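# Fill the right-hand scoop with dry food from the pouch

## Task

Use the scoop already held in the right gripper to take dry food out of the pouch. At the end, that gripper must hold the scoop raised and close to level above the table, well away from both the pouch and the bowls, and the scoop must be at least about half full of food that has settled and is not moving. The pouch must be upright with the leftover food still inside it. Spill as little as possible. Food that falls off the table counts only as spillage and does not end the scene.

## Robot and tools

Robot: two arms, left_arm and right_arm, each ending in a two-finger gripper with a wrist camera. The right gripper starts out holding the scoop. The left arm is free, for example to steady or tilt the pouch.

Scene frame: the origin is at table-top height, midway between the nominal arm bases. +x points out over the table, +z points up, and left_arm sits on the +y side. The calibrated bases are left_arm at (+0.038, +0.334, 0) m and right_arm at (+0.033, -0.286, 0) m. Both are turned very slightly about z. Results give end_effector_position in metres and end_effector_quat_wxyz in this frame. That point lies between the finger pads, about 1 cm behind the tips. The fingers point along the gripper's +z axis and close along its y axis.

Motion numbers are not in the scene frame. Every pose offset is expressed in the axes of that arm's own Hand target, which is its gripper frame.

execute_actions(actions, cameras):
- actions is a list of actions. Each action is a table of up to 15 rows, and each row runs for one control step of 1/30 s.
- If a table has fewer than 15 rows, its last row is held for the remaining steps.
- Every row has 14 numbers, each in [-1, 1]. The first 7 are left_arm: dx, dy, dz, rx, ry, rz, opening. The next 7 are right_arm in the same order. Both arms must always be filled in.
- dx to rz are offsets from the Hand target the arm had when the action began, not from the previous row. Scale: 1.0 means 0.6 m of travel or 180 degrees of turn. rx, ry, rz form a single rotation vector.
- The next action counts from the new Hand target, so sending the same offset again moves the arm further.
- Six zeros keep an arm at its Hand target.
- opening is absolute, not an offset: +1 is fully open (0.094 m) and -1 is closed. A 0 is a real half-open command. To keep the scoop gripped, always resend the right gripper's present closed value, as shown under Tool commands.
- An empty actions list just returns the robot state and images.

move(target, speed, blend, opening_speed, blocking, cameras):
- target is one 14-number row laid out as above, or a list of up to 15 such rows that differ only in their pose numbers.
- Every row is an offset from the same starting Hand targets, not from the previous row.
- speed is the top path speed in m/s, from 0.002 to 0.5, default 0.25. Turning speed is capped at twice that figure in rad/s. You can give one speed, or one per target.
- blend is in metres and rounds the corners between listed targets. The default 0 stops at each one.
- opening_speed is on the -1..+1 scale per second, at least 0.2. Without it, the opening is sent at once.
- blocking=false returns after about 0.5 s while the move keeps running. Until a result shows the move has ended, only wait or stop are accepted.
- A path takes at least 0.5 s and is cut off at 10 s. It does not avoid obstacles.
- The result adds a move: line:
  - done means at rest within 10 mm and 2 degrees of the target.
  - Other endings include off_target, moving, held and fault.
  - limits=paced means the pose was clipped; limits=held means steps were withheld.

Other tools:
- wait(seconds, 0 to 10) lets the scene run with the last commands held.
- stop() brakes a running move.
- zoom_image(camera, region=[x0,y0,x1,y1]) crops the latest image from cam_high, cam_left_wrist or cam_right_wrist. Each image is 672x504, and a crop is at most 504x504.
- read_manual(section="licences") returns only licence text.
- finished_scene(scene=1) ends the scene for good. Call it only once the goal state is reached and stable.

Result lines:
- Hand target is each arm's current commanded pose after clipping; the next offsets count from it.
- Per step, the controller limits a command to 100 mm and 20 degrees from the measured pose, so a large offset may only partly happen. Command the rest from the new Hand target.
- Friction and gravity can leave a gripper about 1 cm off target, which is normal.
- Tool commands lists the present gripper commands.
- grip_measured is the finger opening on the -1..+1 scale. It reads slightly wider when empty and narrower when squeezing a part.
- grip_effort_nm is the gripper motor effort; negative means closing. It is not a finger force.
- Joint torques include the arm's own weight. Torques 1 to 3 wrap at ±28 N m.
- "pose unreachable" means the clearance check refused a command for the named arm.
- MOTOR HOT appears at 75 °C. OVER-TEMPERATURE FAULT comes at 90 °C: that arm folds away and stays idle for the rest of the scene.

Cautions:
- Anything falling off the table, or set down off it, ends the scene. Keep a firm hold on the scoop, because occasional tugs can pull on held parts or nudge loose objects.
- Do not knock the pouch over; it must end up standing.
- Move slowly near the pouch, food and bowls, since faster contact hits harder. A target set far beyond a contact point keeps pressing. To stop pressing, command the target back past the gripper.
- The clearance check does not stop the grippers, their housings or the wrist cameras from hitting each other. A hard arm-to-arm collision fails the scene.
- Avoid long pushes and fully stretched poses, which heat the motors. Holding the scoop loaded also adds heat.
- For the finish: tilt the scoop back to level, lift it clear of the pouch and the bowls, then wait until the food settles before ending.

Each tool is called after "Request:" as a command line: name --argument value for each argument, lists and objects as JSON in quotes; but a table of rows of numbers goes row by row, as --pt "numbers of a row", without its own name.

## Session

Request:
execute_actions --actions '[]'

Scene clock: 0.00 s.
left_arm: end_effector_position=(+0.4144, +0.3395, +0.4156) grip_measured=+1.000 grip_effort_nm=n/a end_effector_quat_wxyz=(+0.715, -0.001, +0.699, +0.010) | right_arm: end_effector_position=(+0.4189, -0.1598, +0.3787) grip_measured=-0.546 grip_effort_nm=n/a end_effector_quat_wxyz=(+0.319, +0.334, +0.612, +0.641)
Joint positions: left_arm=[0.016 1.032 1.051 0.003 -0.006 0.013 0.094] | right_arm=[0.102 1.178 0.975 0.234 -0.513 1.623 0.021]
Joint velocities: left_arm=[-0.007 -0.012 -0.002 0.022 -0.037 -0.022 0] | right_arm=[0.002 -0.022 0.007 -0.022 -0.007 -0.051 0]
Joint torques (N m): no reading
Heat: left arm: 37 °C; right arm: 39 °C.
Hand target: left_arm +0.4123, +0.3394, +0.4187; +0.716, -0.001, +0.698, +0.010 | right_arm +0.4162, -0.1601, +0.3899; +0.330, +0.323, +0.607, +0.646
Tool commands: left_gripper/opening=+1.0 right_gripper/opening=-0.977304

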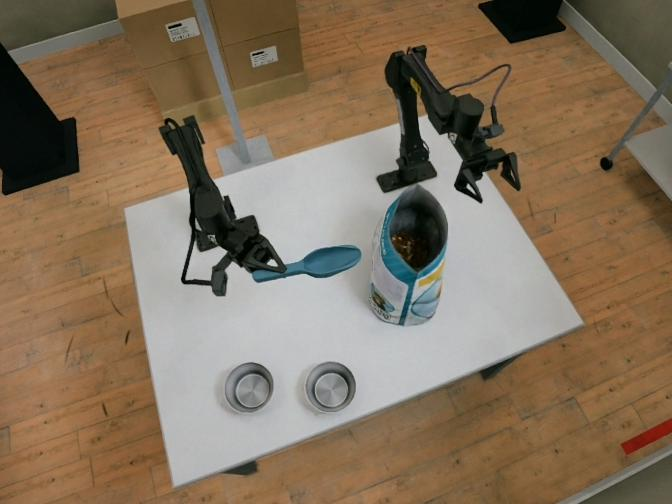

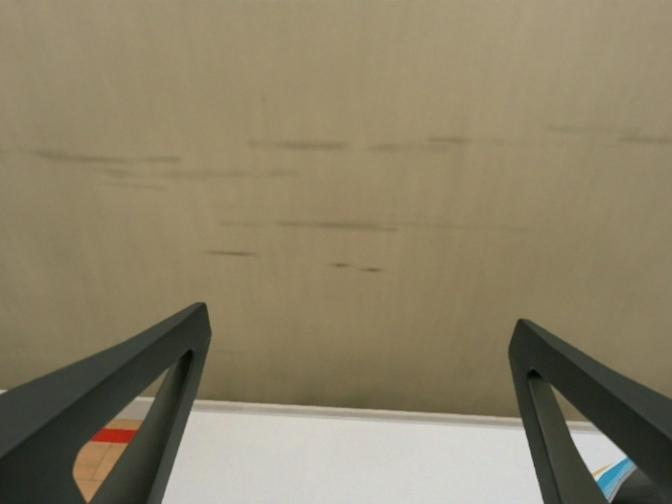

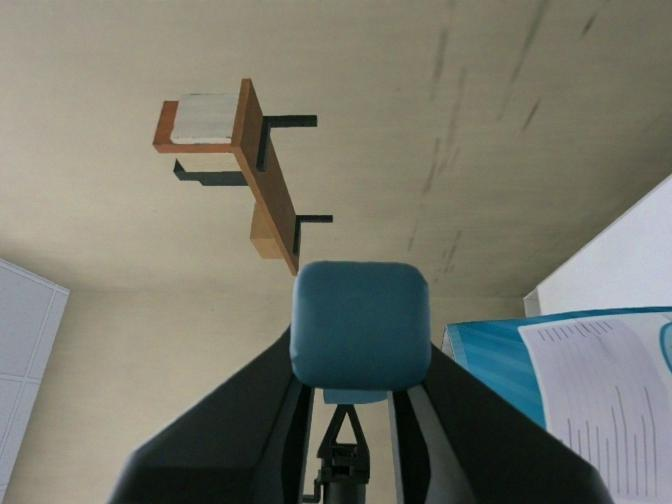

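Request:
zoom_image --camera "cam_high" --region '[330, 160, 500, 340]'

Request:
zoom_image --camera "cam_high" --region '[140, 120, 400, 320]'

Request:
zoom_image --camera "cam_right_wrist" --region '[200, 220, 672, 504]'

Scaled by 2.800 from the camera's 672x504 image, which has a finer 960x720 frame.

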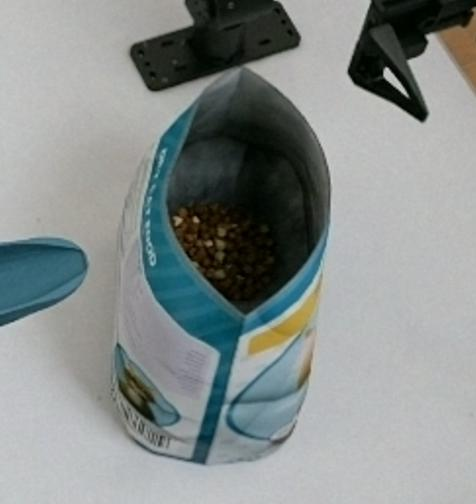

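Scaled by 1.938 from the camera's 672x504 image, which has a finer 960x720 frame.

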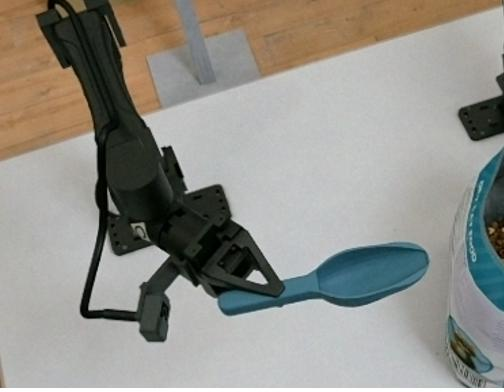

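Scaled by 1.068 from the camera's 672x504 image, which has a finer 960x720 frame.

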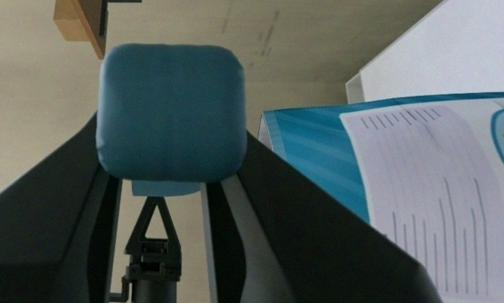

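Request:
zoom_image --camera "cam_high" --region '[350, 30, 560, 220]'

Request:
zoom_image --camera "cam_high" --region '[180, 190, 380, 340]'

Scaled by 2.400 from the camera's 672x504 image, which has a finer 960x720 frame.

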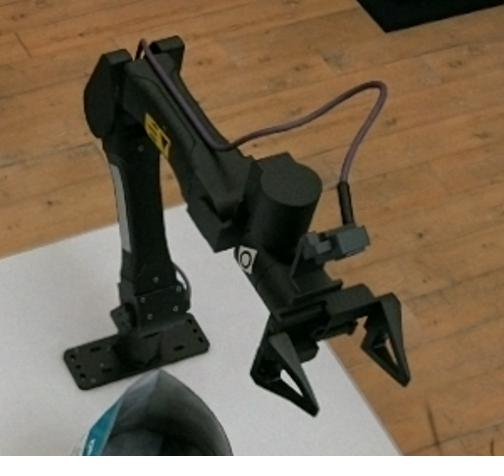

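Scaled by 2.520 from the camera's 672x504 image, which has a finer 960x720 frame.

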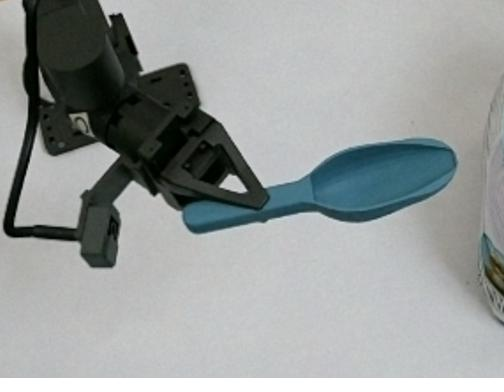

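Request:
zoom_image --camera "cam_high" --region '[380, 80, 600, 340]'

Request:
zoom_image --camera "cam_high" --region '[100, 100, 340, 260]'

Request:
zoom_image --camera "cam_high" --region '[150, 320, 430, 504]'

Scaled by 1.938 from the camera's 672x504 image, which has a finer 960x720 frame.

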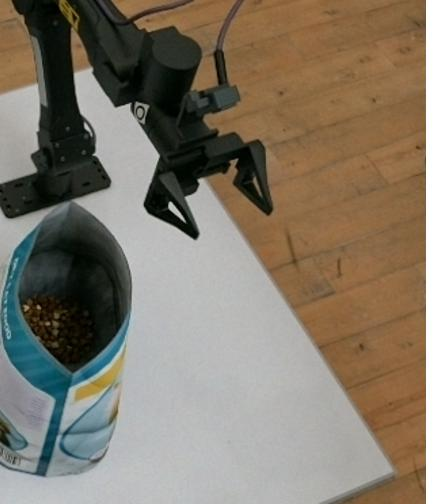

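Scaled by 2.100 from the camera's 672x504 image, which has a finer 960x720 frame.

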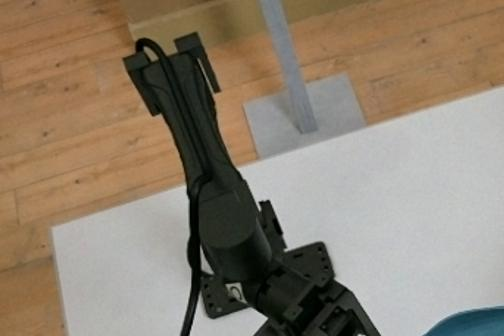

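Scaled by 1.800 from the camera's 672x504 image, which has a finer 960x720 frame.

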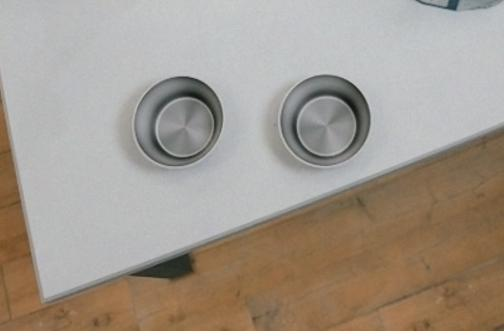

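Request:
move --target '[-0.1405,-0.2622,-0.0788,0,0.3194,0,1.0,0,0,0,0,0,0,-0.977304]' --speed 0.25

Scene clock: 7.67 s.
left_arm: end_effector_position=(+0.3627, +0.1845, +0.5078) grip_measured=+1.000 grip_effort_nm=-0.002 end_effector_quat_wxyz=(+0.526, +0.028, +0.847, -0.072) | right_arm: end_effector_position=(+0.4189, -0.1598, +0.3787) grip_measured=-0.546 grip_effort_nm=-1.043 end_effector_quat_wxyz=(+0.319, +0.334, +0.612, +0.641)
Joint positions: left_arm=[-0.63 1.788 2.845 -1.555 -0.417 -0.32 0.094] | right_arm=[0.102 1.178 0.975 0.234 -0.513 1.623 0.021]
Joint velocities: left_arm=[0.007 -0.002 0.002 0.007 -0.022 0.022 0] | right_arm=[0.002 -0.002 -0.007 -0.022 -0.051 0.037 0]
Joint torques (N m): left_arm=[-0.23 -4.51 5 1.84 -0.19 -0.14] | right_arm=[0.03 -4.15 9.11 2.12 0.03 -0.08]
Heat: left arm: 38 °C; right arm: 41 °C.
Hand target: left_arm +0.3641, +0.1835, +0.5033; +0.380, +0.009, +0.925, -0.020 | right_arm +0.4162, -0.1601, +0.3899; +0.330, +0.323, +0.607, +0.646
Off the commanded pose: left_arm 0.010 m, 31 deg; orientation clipped | right_arm 0.012 m, 2 deg.
elbow stopped short (left arm): the move would have taken joint 3 (elbow) straighter than the controller allows.
move: off_target (left_arm, right_arm); limits=paced

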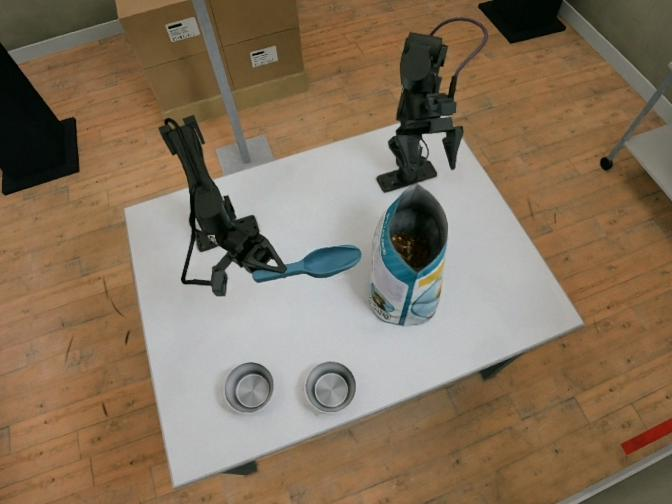

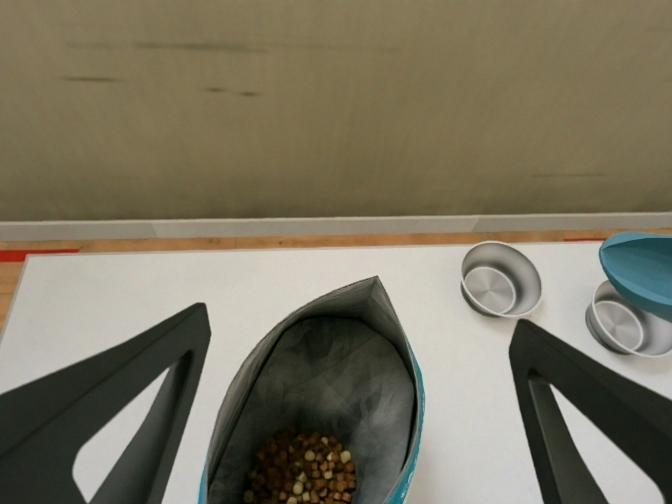

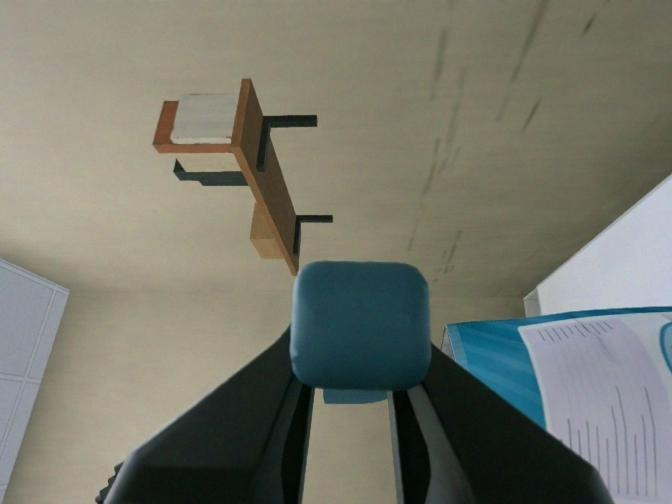

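Request:
zoom_image --camera "cam_left_wrist" --region '[180, 260, 450, 504]'

Scaled by 1.867 from the camera's 672x504 image, which has a finer 960x720 frame.

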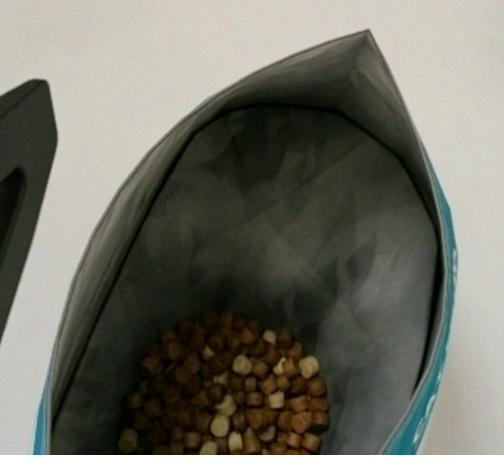

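Request:
move --target '[-0.0863,-0.004,0.0457,0,0.069,0,1.0,0,0,0,0,0,0,-0.977304]' --speed 0.25

Scene clock: 13.37 s.
left_arm: end_effector_position=(+0.4151, +0.1804, +0.5197) grip_measured=+1.000 grip_effort_nm=-0.007 end_effector_quat_wxyz=(+0.557, +0.022, +0.823, -0.106) | right_arm: end_effector_position=(+0.4189, -0.1598, +0.3787) grip_measured=-0.546 grip_effort_nm=-1.038 end_effector_quat_wxyz=(+0.319, +0.334, +0.612, +0.641)
Joint positions: left_arm=[-0.498 1.858 2.845 -1.367 -0.269 -0.267 0.094] | right_arm=[0.102 1.178 0.975 0.234 -0.513 1.623 0.021]
Joint velocities: left_arm=[-0.007 -0.007 -0.002 -0.007 -0.022 -0.066 0] | right_arm=[-0.022 -0.007 0.012 -0.022 -0.037 -0.095 0]
Joint torques (N m): left_arm=[0.5 -5.78 5.5 2.27 -0.02 0.09] | right_arm=[0.08 -4.19 9.13 2.1 0.04 -0.11]
Heat: left arm: 39 °C; right arm: 42 °C.
Hand target: left_arm +0.4200, +0.1796, +0.5203; +0.413, +0.016, +0.909, -0.059 | right_arm +0.4162, -0.1601, +0.3899; +0.330, +0.323, +0.607, +0.646
Off the commanded pose: left_arm 0.005 m, 37 deg; orientation clipped | right_arm 0.012 m, 2 deg.
elbow stopped short (left arm): the move would have taken joint 3 (elbow) straighter than the controller allows.
move: off_target (left_arm, right_arm); limits=paced

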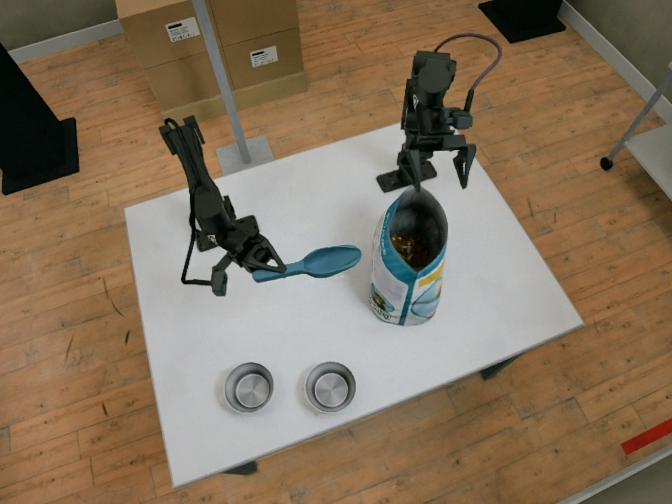

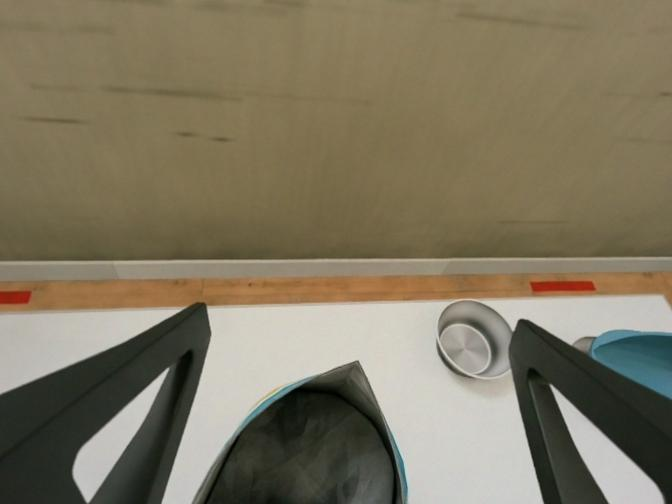

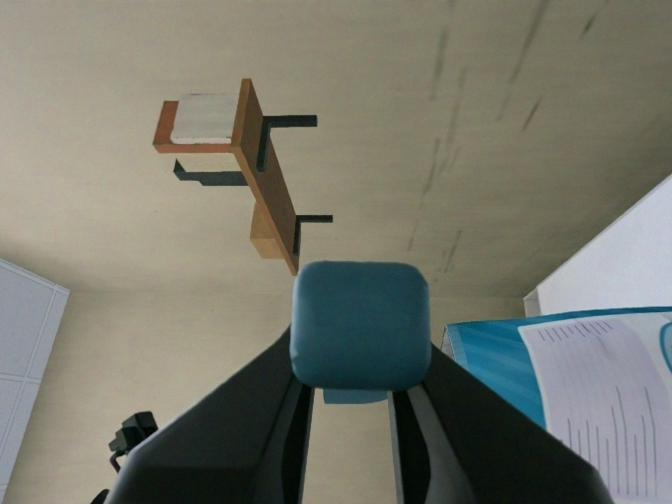

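Request:
move --target '[0.2528,0.0087,-0.113,0,-0.06,0,1.0,0,0,0,0,0,0,-0.977304]' --speed 0.25

Request:
zoom_image --camera "cam_left_wrist" --region '[180, 100, 480, 400]'

Scene clock: 15.33 s.
left_arm: end_effector_position=(+0.2711, +0.1892, +0.4548) grip_measured=+1.000 grip_effort_nm=-0.002 end_effector_quat_wxyz=(+0.502, +0.011, +0.862, -0.073) | right_arm: end_effector_position=(+0.4189, -0.1598, +0.3787) grip_measured=-0.546 grip_effort_nm=-1.043 end_effector_quat_wxyz=(+0.319, +0.334, +0.612, +0.641)
Joint positions: left_arm=[-0.987 1.317 2.076 -1.452 -0.706 -0.626 0.094] | right_arm=[0.102 1.178 0.975 0.234 -0.513 1.623 0.021]
Joint velocities: left_arm=[-0.007 0.002 -0.012 -0.022 0.007 -0.037 0] | right_arm=[-0.007 -0.012 -0.012 -0.007 -0.037 -0.081 0]
Joint torques (N m): left_arm=[-0.5 -2.26 4.52 1.59 -0.34 -0.13] | right_arm=[0.03 -4.21 9.14 2.14 0.03 -0.1]
Heat: left arm: 39 °C; right arm: 42 °C.
Hand target: left_arm +0.2708, +0.1902, +0.4496; +0.497, +0.011, +0.865, -0.061 | right_arm +0.4162, -0.1601, +0.3899; +0.330, +0.323, +0.607, +0.646
Off the commanded pose: left_arm 0.005 m, 2 deg | right_arm 0.012 m, 2 deg.
move: off_target (right_arm)

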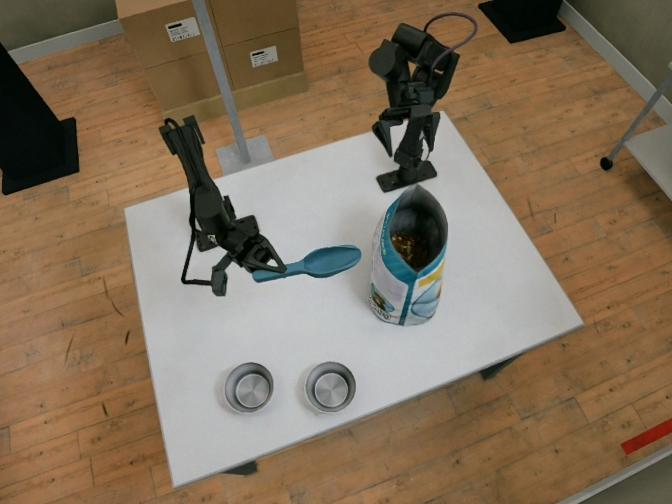

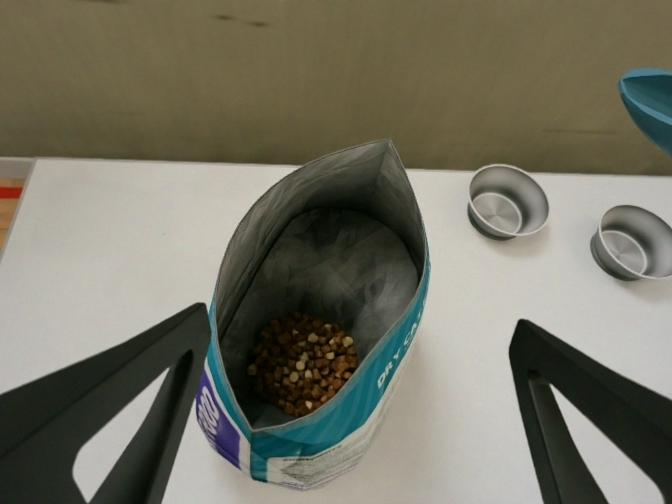

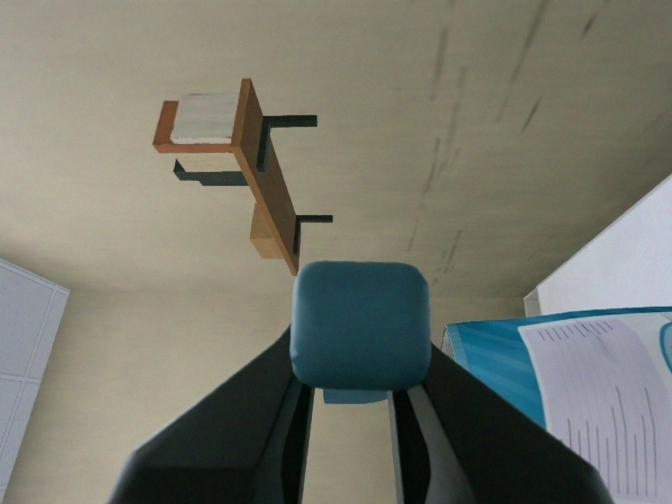

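Scaled by 1.680 from the camera's 672x504 image, which has a finer 960x720 frame.

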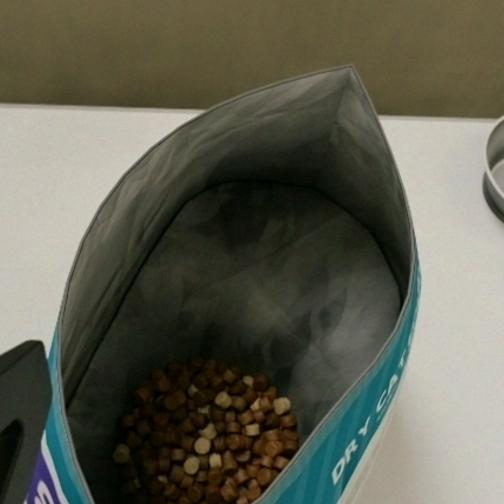

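Request:
zoom_image --camera "cam_left_wrist" --region '[440, 40, 672, 320]'

Scaled by 1.800 from the camera's 672x504 image, which has a finer 960x720 frame.

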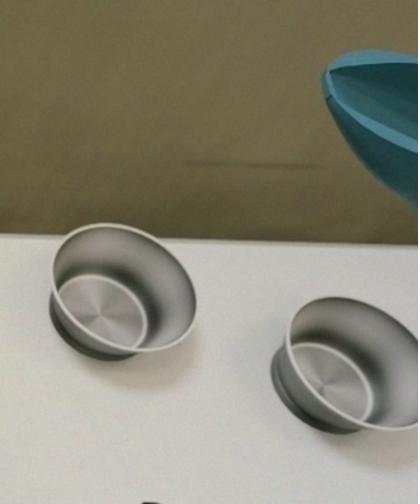

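Request:
move --target '[-0.0198,-0.1687,0.0067,0.193,0.0256,0.108,1.0,0,0,0,0,0,0,-0.977304]' --speed 0.25

Request:
zoom_image --camera "cam_left_wrist" --region '[250, 50, 672, 400]'

Scene clock: 22.53 s.
left_arm: end_effector_position=(+0.2709, +0.0893, +0.4663) grip_measured=+1.000 grip_effort_nm=-0.002 end_effector_quat_wxyz=(+0.441, +0.301, +0.813, -0.233) | right_arm: end_effector_position=(+0.4189, -0.1598, +0.3787) grip_measured=-0.546 grip_effort_nm=-1.033 end_effector_quat_wxyz=(+0.319, +0.334, +0.612, +0.641)
Joint positions: left_arm=[-0.781 1.436 2.186 -1.276 0.046 -0.105 0.094] | right_arm=[0.102 1.178 0.975 0.234 -0.513 1.623 0.021]
Joint velocities: left_arm=[0.002 -0.012 -0.002 -0.066 0.037 0.081 0] | right_arm=[-0.002 0.007 -0.022 0.051 -0.081 -0.095 0]
Joint torques (N m): left_arm=[0.51 -3.21 7.09 2.03 0.05 0.11] | right_arm=[0.02 -4.21 9.09 2.12 0.04 -0.08]
Heat: left arm: 39 °C; right arm: 43 °C.
Hand target: left_arm +0.2722, +0.0895, +0.4684; +0.443, +0.304, +0.811, -0.232 | right_arm +0.4162, -0.1601, +0.3899; +0.330, +0.323, +0.607, +0.646
Off the commanded pose: left_arm 0.002 m, 1 deg | right_arm 0.012 m, 2 deg.
move: off_target (right_arm)

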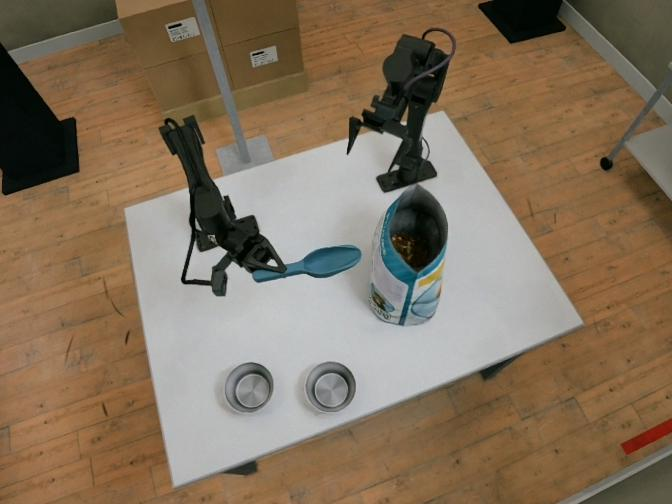

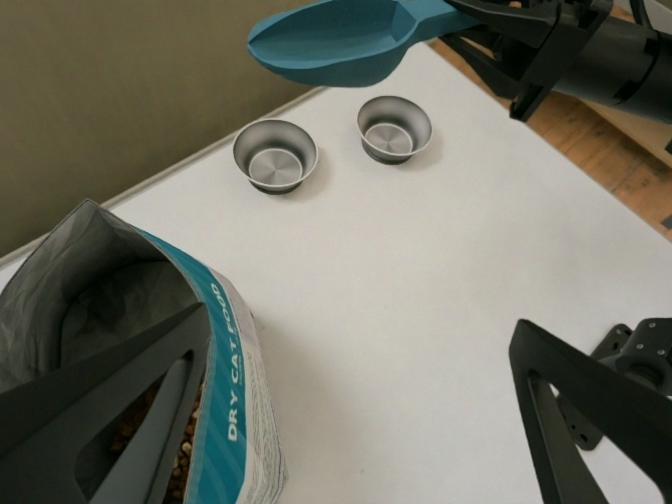

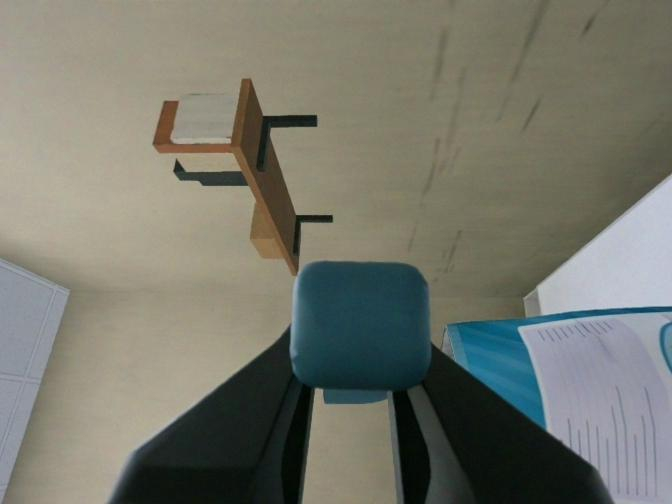

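Scaled by 1.194 from the camera's 672x504 image, which has a finer 960x720 frame.

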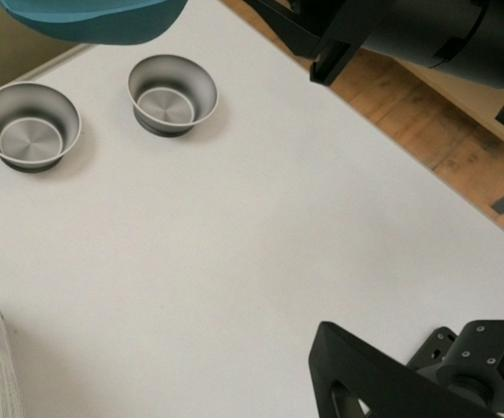

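Request:
zoom_image --camera "cam_left_wrist" --region '[230, 0, 560, 130]'

Scaled by 1.527 from the camera's 672x504 image, which has a finer 960x720 frame.

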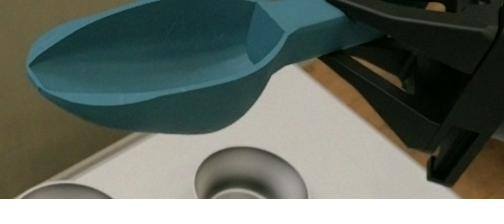

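Request:
move --target '[0.1998,0.3252,-0.2532,-0.3293,0.1915,-0.5248,-0.85,0,0,0,0,0,0,-0.977304]' --speed 0.25

Scene clock: 39.73 s.
left_arm: end_effector_position=(+0.2734, +0.3563, +0.4207) grip_measured=-0.848 grip_effort_nm=-0.090 end_effector_quat_wxyz=(+0.367, -0.468, +0.785, -0.173) | right_arm: end_effector_position=(+0.4189, -0.1598, +0.3787) grip_measured=-0.546 grip_effort_nm=-1.048 end_effector_quat_wxyz=(+0.319, +0.334, +0.612, +0.641)
Joint positions: left_arm=[0.092 1.223 2.047 -1.559 -0.008 -0.986 0.007] | right_arm=[0.102 1.178 0.975 0.234 -0.513 1.623 0.021]
Joint velocities: left_arm=[0.012 -0.012 -0.027 -0.007 -0.007 0.051 -0.002] | right_arm=[0.007 0.007 0.007 -0.066 -0.037 0.007 0]
Joint torques (N m): left_arm=[0.65 -2.37 4.14 1.7 0.01 -0.09] | right_arm=[0.06 -4.21 9.16 2.12 0.03 -0.1]
Heat: left arm: 40 °C; right arm: 44 °C.
Hand target: left_arm +0.2675, +0.3572, +0.4171; +0.219, -0.504, +0.830, -0.101 | right_arm +0.4162, -0.1601, +0.3899; +0.330, +0.323, +0.607, +0.646
Off the commanded pose: left_arm 0.005 m, 48 deg; orientation clipped | right_arm 0.012 m, 2 deg.
joint sent to its limit (left arm) — joint 4 (wrist pitch), lower limit. The joint targets are off in position and orientation.
move: off_target (left_arm, right_arm); limits=paced

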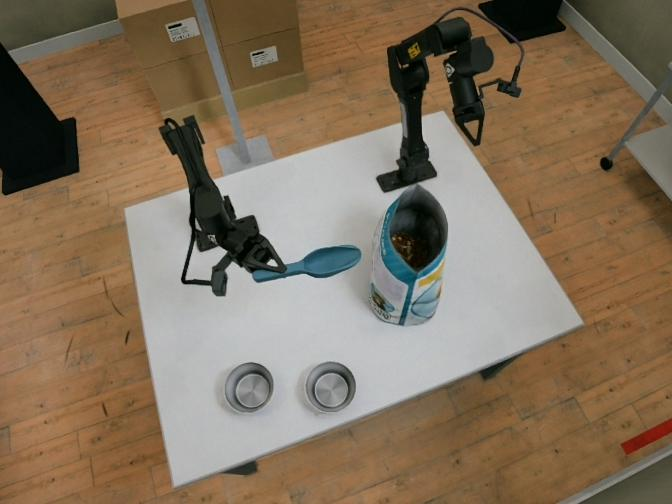

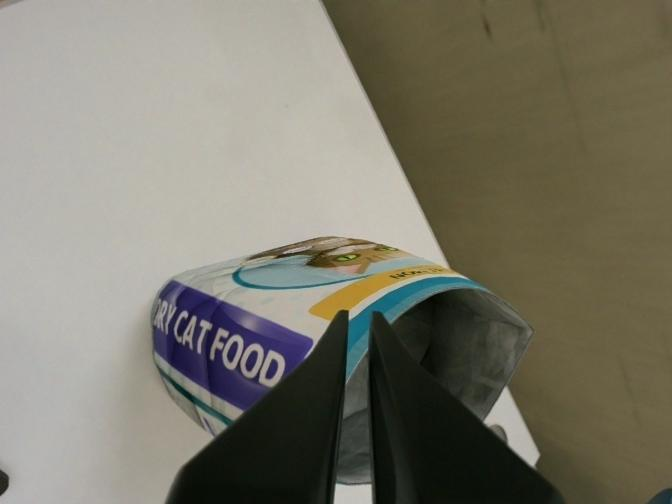

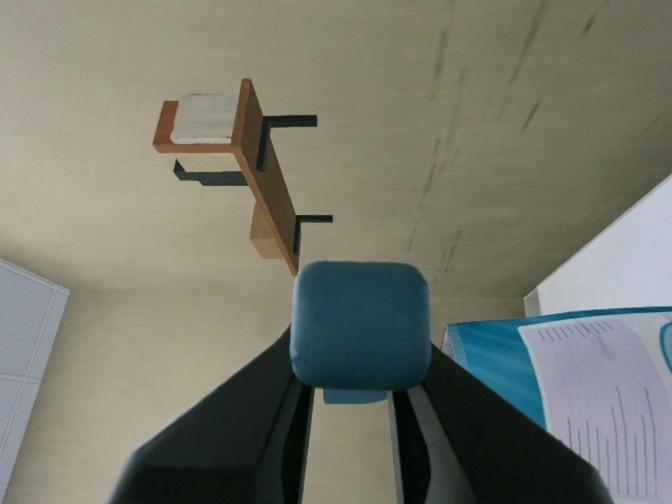

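Request:
move --target '[0.1713,0.2015,0.5167,0.1421,-0.0043,0.4747,-0.85,0,0,0,0,0,0,-0.977304]' --speed 0.2

Scene clock: 45.23 s.
left_arm: end_effector_position=(+0.2791, +0.3379, +0.0723) grip_measured=-0.848 grip_effort_nm=-0.095 end_effector_quat_wxyz=(+0.332, +0.238, +0.909, -0.083) | right_arm: end_effector_position=(+0.4189, -0.1598, +0.3787) grip_measured=-0.546 grip_effort_nm=-1.043 end_effector_quat_wxyz=(+0.319, +0.334, +0.612, +0.641)
Joint positions: left_arm=[0.398 1.003 0.481 -0.564 0.524 0.771 0.007] | right_arm=[0.102 1.178 0.975 0.234 -0.513 1.623 0.021]
Joint velocities: left_arm=[-0.007 0.012 -0.007 0.007 -0.037 0.022 0] | right_arm=[-0.002 -0.012 0.007 -0.007 -0.022 -0.095 -0.001]
Joint torques (N m): left_arm=[-0.06 -1.4 6.53 1.37 0.37 0.07] | right_arm=[0.08 -4.21 9.05 2.1 0.04 -0.1]
Heat: left arm: 40 °C; right arm: 44 °C.
Hand target: left_arm +0.2779, +0.3346, +0.0693; +0.332, +0.244, +0.907, -0.090 | right_arm +0.4162, -0.1601, +0.3899; +0.330, +0.323, +0.607, +0.646
Off the commanded pose: left_arm 0.005 m, 1 deg | right_arm 0.012 m, 2 deg.
move: off_target (right_arm)

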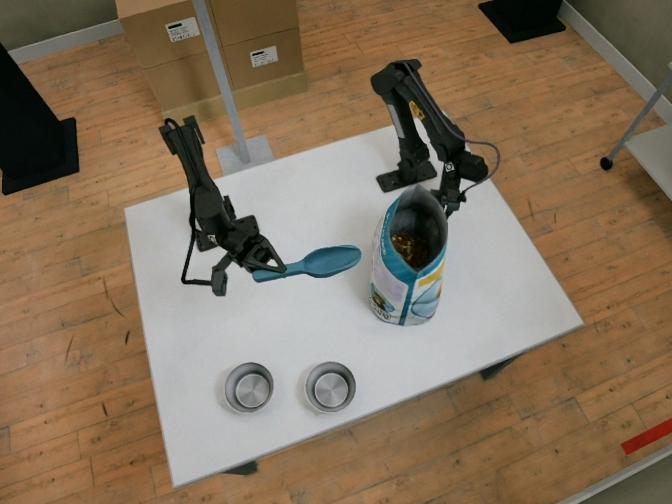

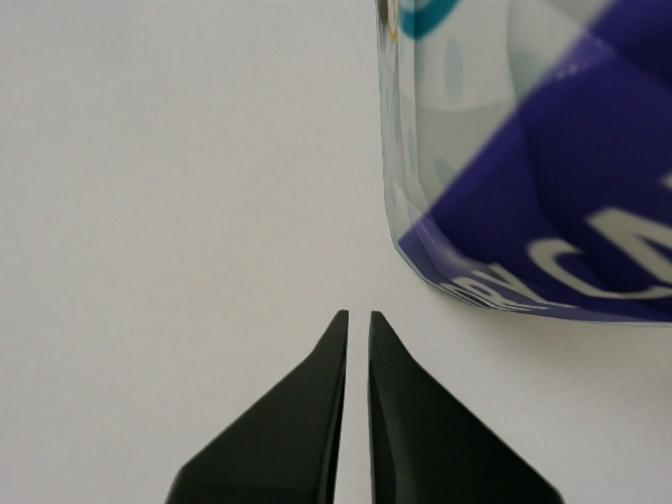

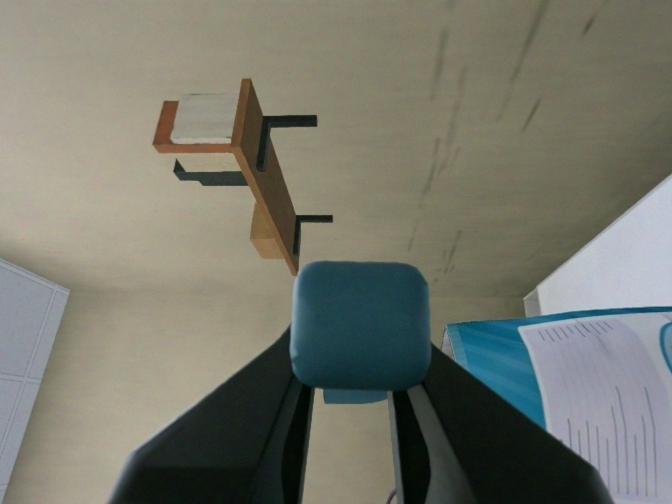

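Request:
move --target '[-0.0638,-0.1443,0.0535,0,0,0,-0.85,0,0,0,0,0,0,-0.977304]' --speed 0.08

Scene clock: 47.60 s.
left_arm: end_effector_position=(+0.2719, +0.2421, +0.0677) grip_measured=-0.849 grip_effort_nm=-0.061 end_effector_quat_wxyz=(+0.316, +0.242, +0.914, -0.083) | right_arm: end_effector_position=(+0.4189, -0.1598, +0.3787) grip_measured=-0.546 grip_effort_nm=-1.043 end_effector_quat_wxyz=(+0.319, +0.334, +0.612, +0.641)
Joint positions: left_arm=[-0.263 0.904 0.415 -0.432 0.151 0.198 0.007] | right_arm=[0.102 1.178 0.975 0.234 -0.513 1.623 0.021]
Joint velocities: left_arm=[-0.027 -0.002 0.012 -0.051 -0.081 0.037 0.001] | right_arm=[-0.007 -0.002 -0.002 0.051 -0.139 -0.022 0]
Joint torques (N m): left_arm=[-0.79 -0.95 6.97 2.27 0.11 -0.11] | right_arm=[0.02 -4.19 9.11 2.12 0.01 -0.11]
Heat: left arm: 40 °C; right arm: 44 °C.
Hand target: left_arm +0.2789, +0.2362, +0.0708; +0.334, +0.244, +0.906, -0.089 | right_arm +0.4162, -0.1601, +0.3899; +0.330, +0.323, +0.607, +0.646
Off the commanded pose: left_arm 0.010 m, 2 deg | right_arm 0.012 m, 2 deg.
move: off_target (right_arm)

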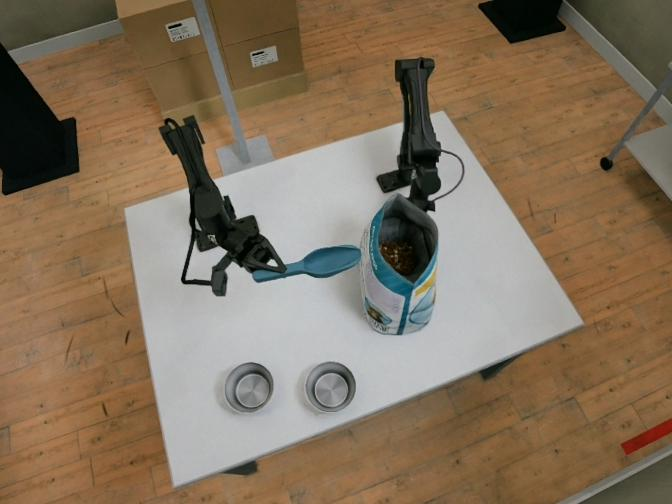

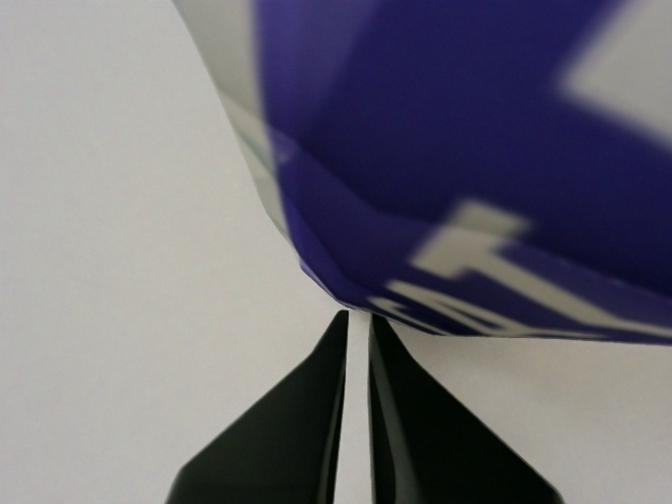

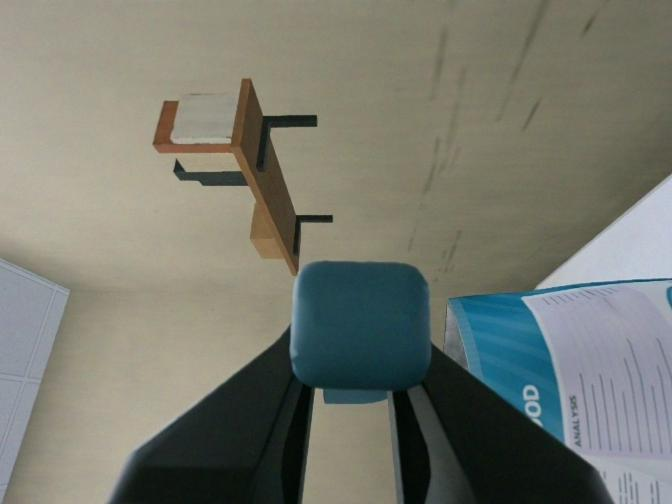

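Request:
zoom_image --camera "cam_high" --region '[330, 160, 500, 340]'

Scaled by 2.800 from the camera's 672x504 image, which has a finer 960x720 frame.

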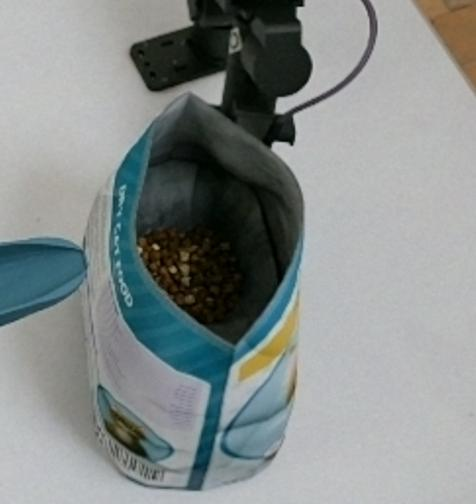

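Request:
move --target '[0.07,-0.0012,-0.1218,0,0,0,-0.85,0,0,0,0,0,0,-0.977304]' --speed 0.2 --cameras '["cam_high"]'

Scene clock: 58.30 s.
left_arm: end_effector_position=(+0.2097, +0.2754, +0.0875) grip_measured=-0.849 grip_effort_nm=-0.066 end_effector_quat_wxyz=(+0.322, +0.239, +0.912, -0.089) | right_arm: end_effector_position=(+0.4189, -0.1598, +0.3787) grip_measured=-0.546 grip_effort_nm=-1.048 end_effector_quat_wxyz=(+0.319, +0.334, +0.612, +0.641)
Joint positions: left_arm=[-0.032 0.478 0.41 -0.881 0.299 0.378 0.007] | right_arm=[0.102 1.178 0.975 0.234 -0.513 1.623 0.021]
Joint velocities: left_arm=[-0.012 -0.007 -0.017 0.037 -0.037 -0.066 0.001] | right_arm=[-0.017 0.002 -0.007 0.168 0.022 0.066 0]
Joint torques (N m): left_arm=[0.51 0.12 9.81 1.36 0.24 0.06] | right_arm=[0.12 -4.16 9.11 2.11 0.05 -0.09]
Heat: left arm: 41 °C; right arm: 44 °C.
Hand target: left_arm +0.2100, +0.2748, +0.0981; +0.333, +0.244, +0.906, -0.089 | right_arm +0.4162, -0.1601, +0.3899; +0.330, +0.323, +0.607, +0.646
Off the commanded pose: left_arm 0.012 m, 2 deg | right_arm 0.012 m, 2 deg.
move: off_target (left_arm, right_arm)
Images, in order (width x height): cam_high 672x504.

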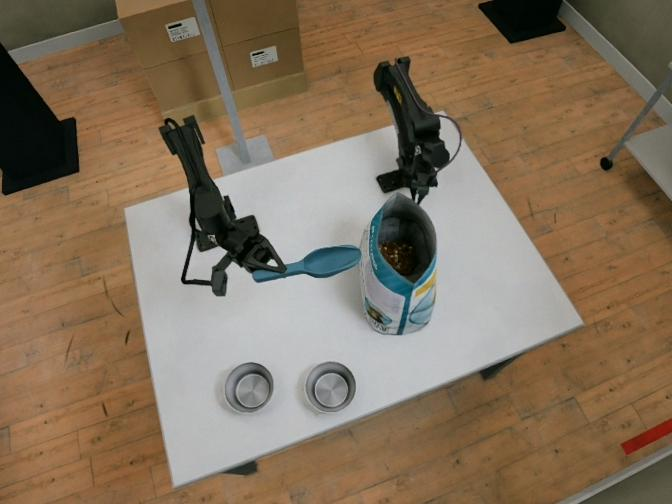

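Request:
move --pt "0.0205 -0.1005 -0.0652 0.1437 0.1530 0.3039 1.0 0 0 0 0 0 0 -0.977304" --pt "0.035 -0.2473 0.075 0.1437 0.1530 0.3039 1.0 0 0 0 0 0 0 -0.977304" --speed 0.2 --blend 0.02

Scene clock: 62.90 s.
left_arm: end_effector_position=(+0.1502, +0.1398, +0.0590) grip_measured=+0.998 grip_effort_nm=0.081 end_effector_quat_wxyz=(+0.070, +0.708, +0.700, -0.065) | right_arm: end_effector_position=(+0.4189, -0.1598, +0.3787) grip_measured=-0.546 grip_effort_nm=-1.043 end_effector_quat_wxyz=(+0.319, +0.334, +0.612, +0.641)
Joint positions: left_arm=[-0.961 1.265 0.756 -0.9 0.102 0.606 0.094] | right_arm=[0.102 1.178 0.975 0.234 -0.513 1.623 0.021]
Joint velocities: left_arm=[0.002 -0.017 0.012 0.037 -0.007 0.037 0] | right_arm=[0.017 -0.007 -0.002 -0.022 -0.022 -0.007 0]
Joint torques (N m): left_arm=[-0.42 -3.04 5.94 0.79 0.02 -0.15] | right_arm=[0.1 -4.18 9.14 2.12 0.04 -0.1]
Heat: left arm: 40 °C; right arm: 44 °C.
Hand target: left_arm +0.1486, +0.1406, +0.0538; +0.065, +0.706, +0.703, -0.063 | right_arm +0.4162, -0.1601, +0.3899; +0.330, +0.323, +0.607, +0.646
Off the commanded pose: left_arm 0.010 m, 1 deg | right_arm 0.012 m, 2 deg.
move: off_target (right_arm)

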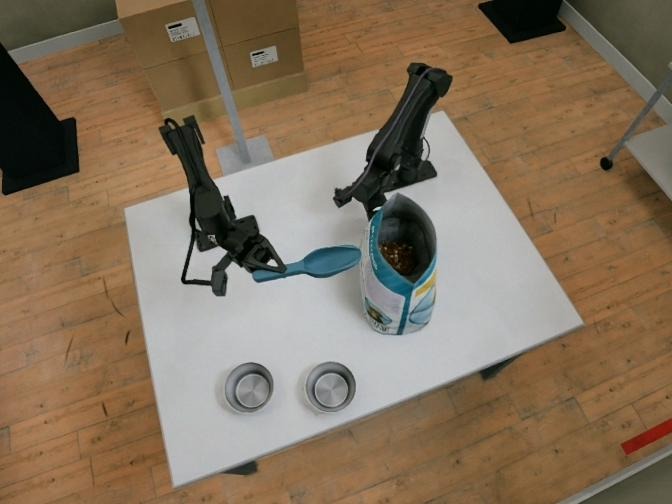

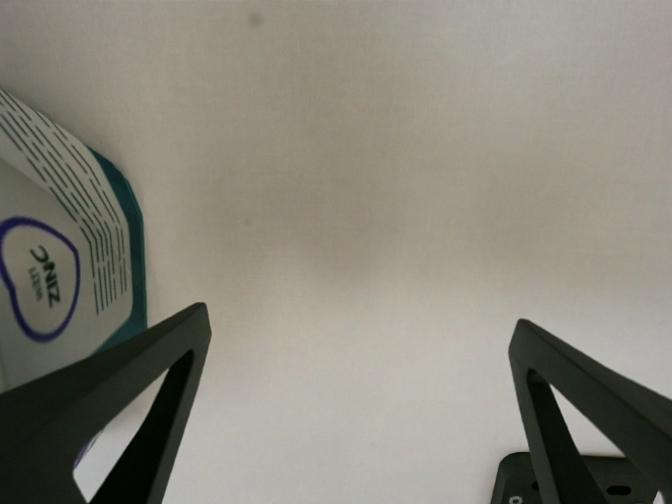

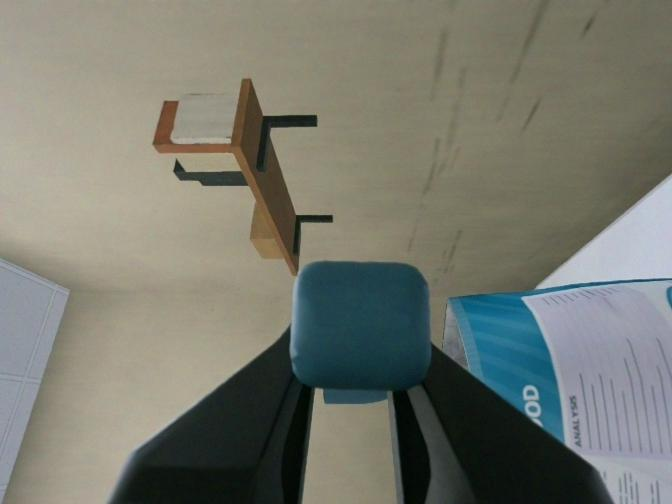

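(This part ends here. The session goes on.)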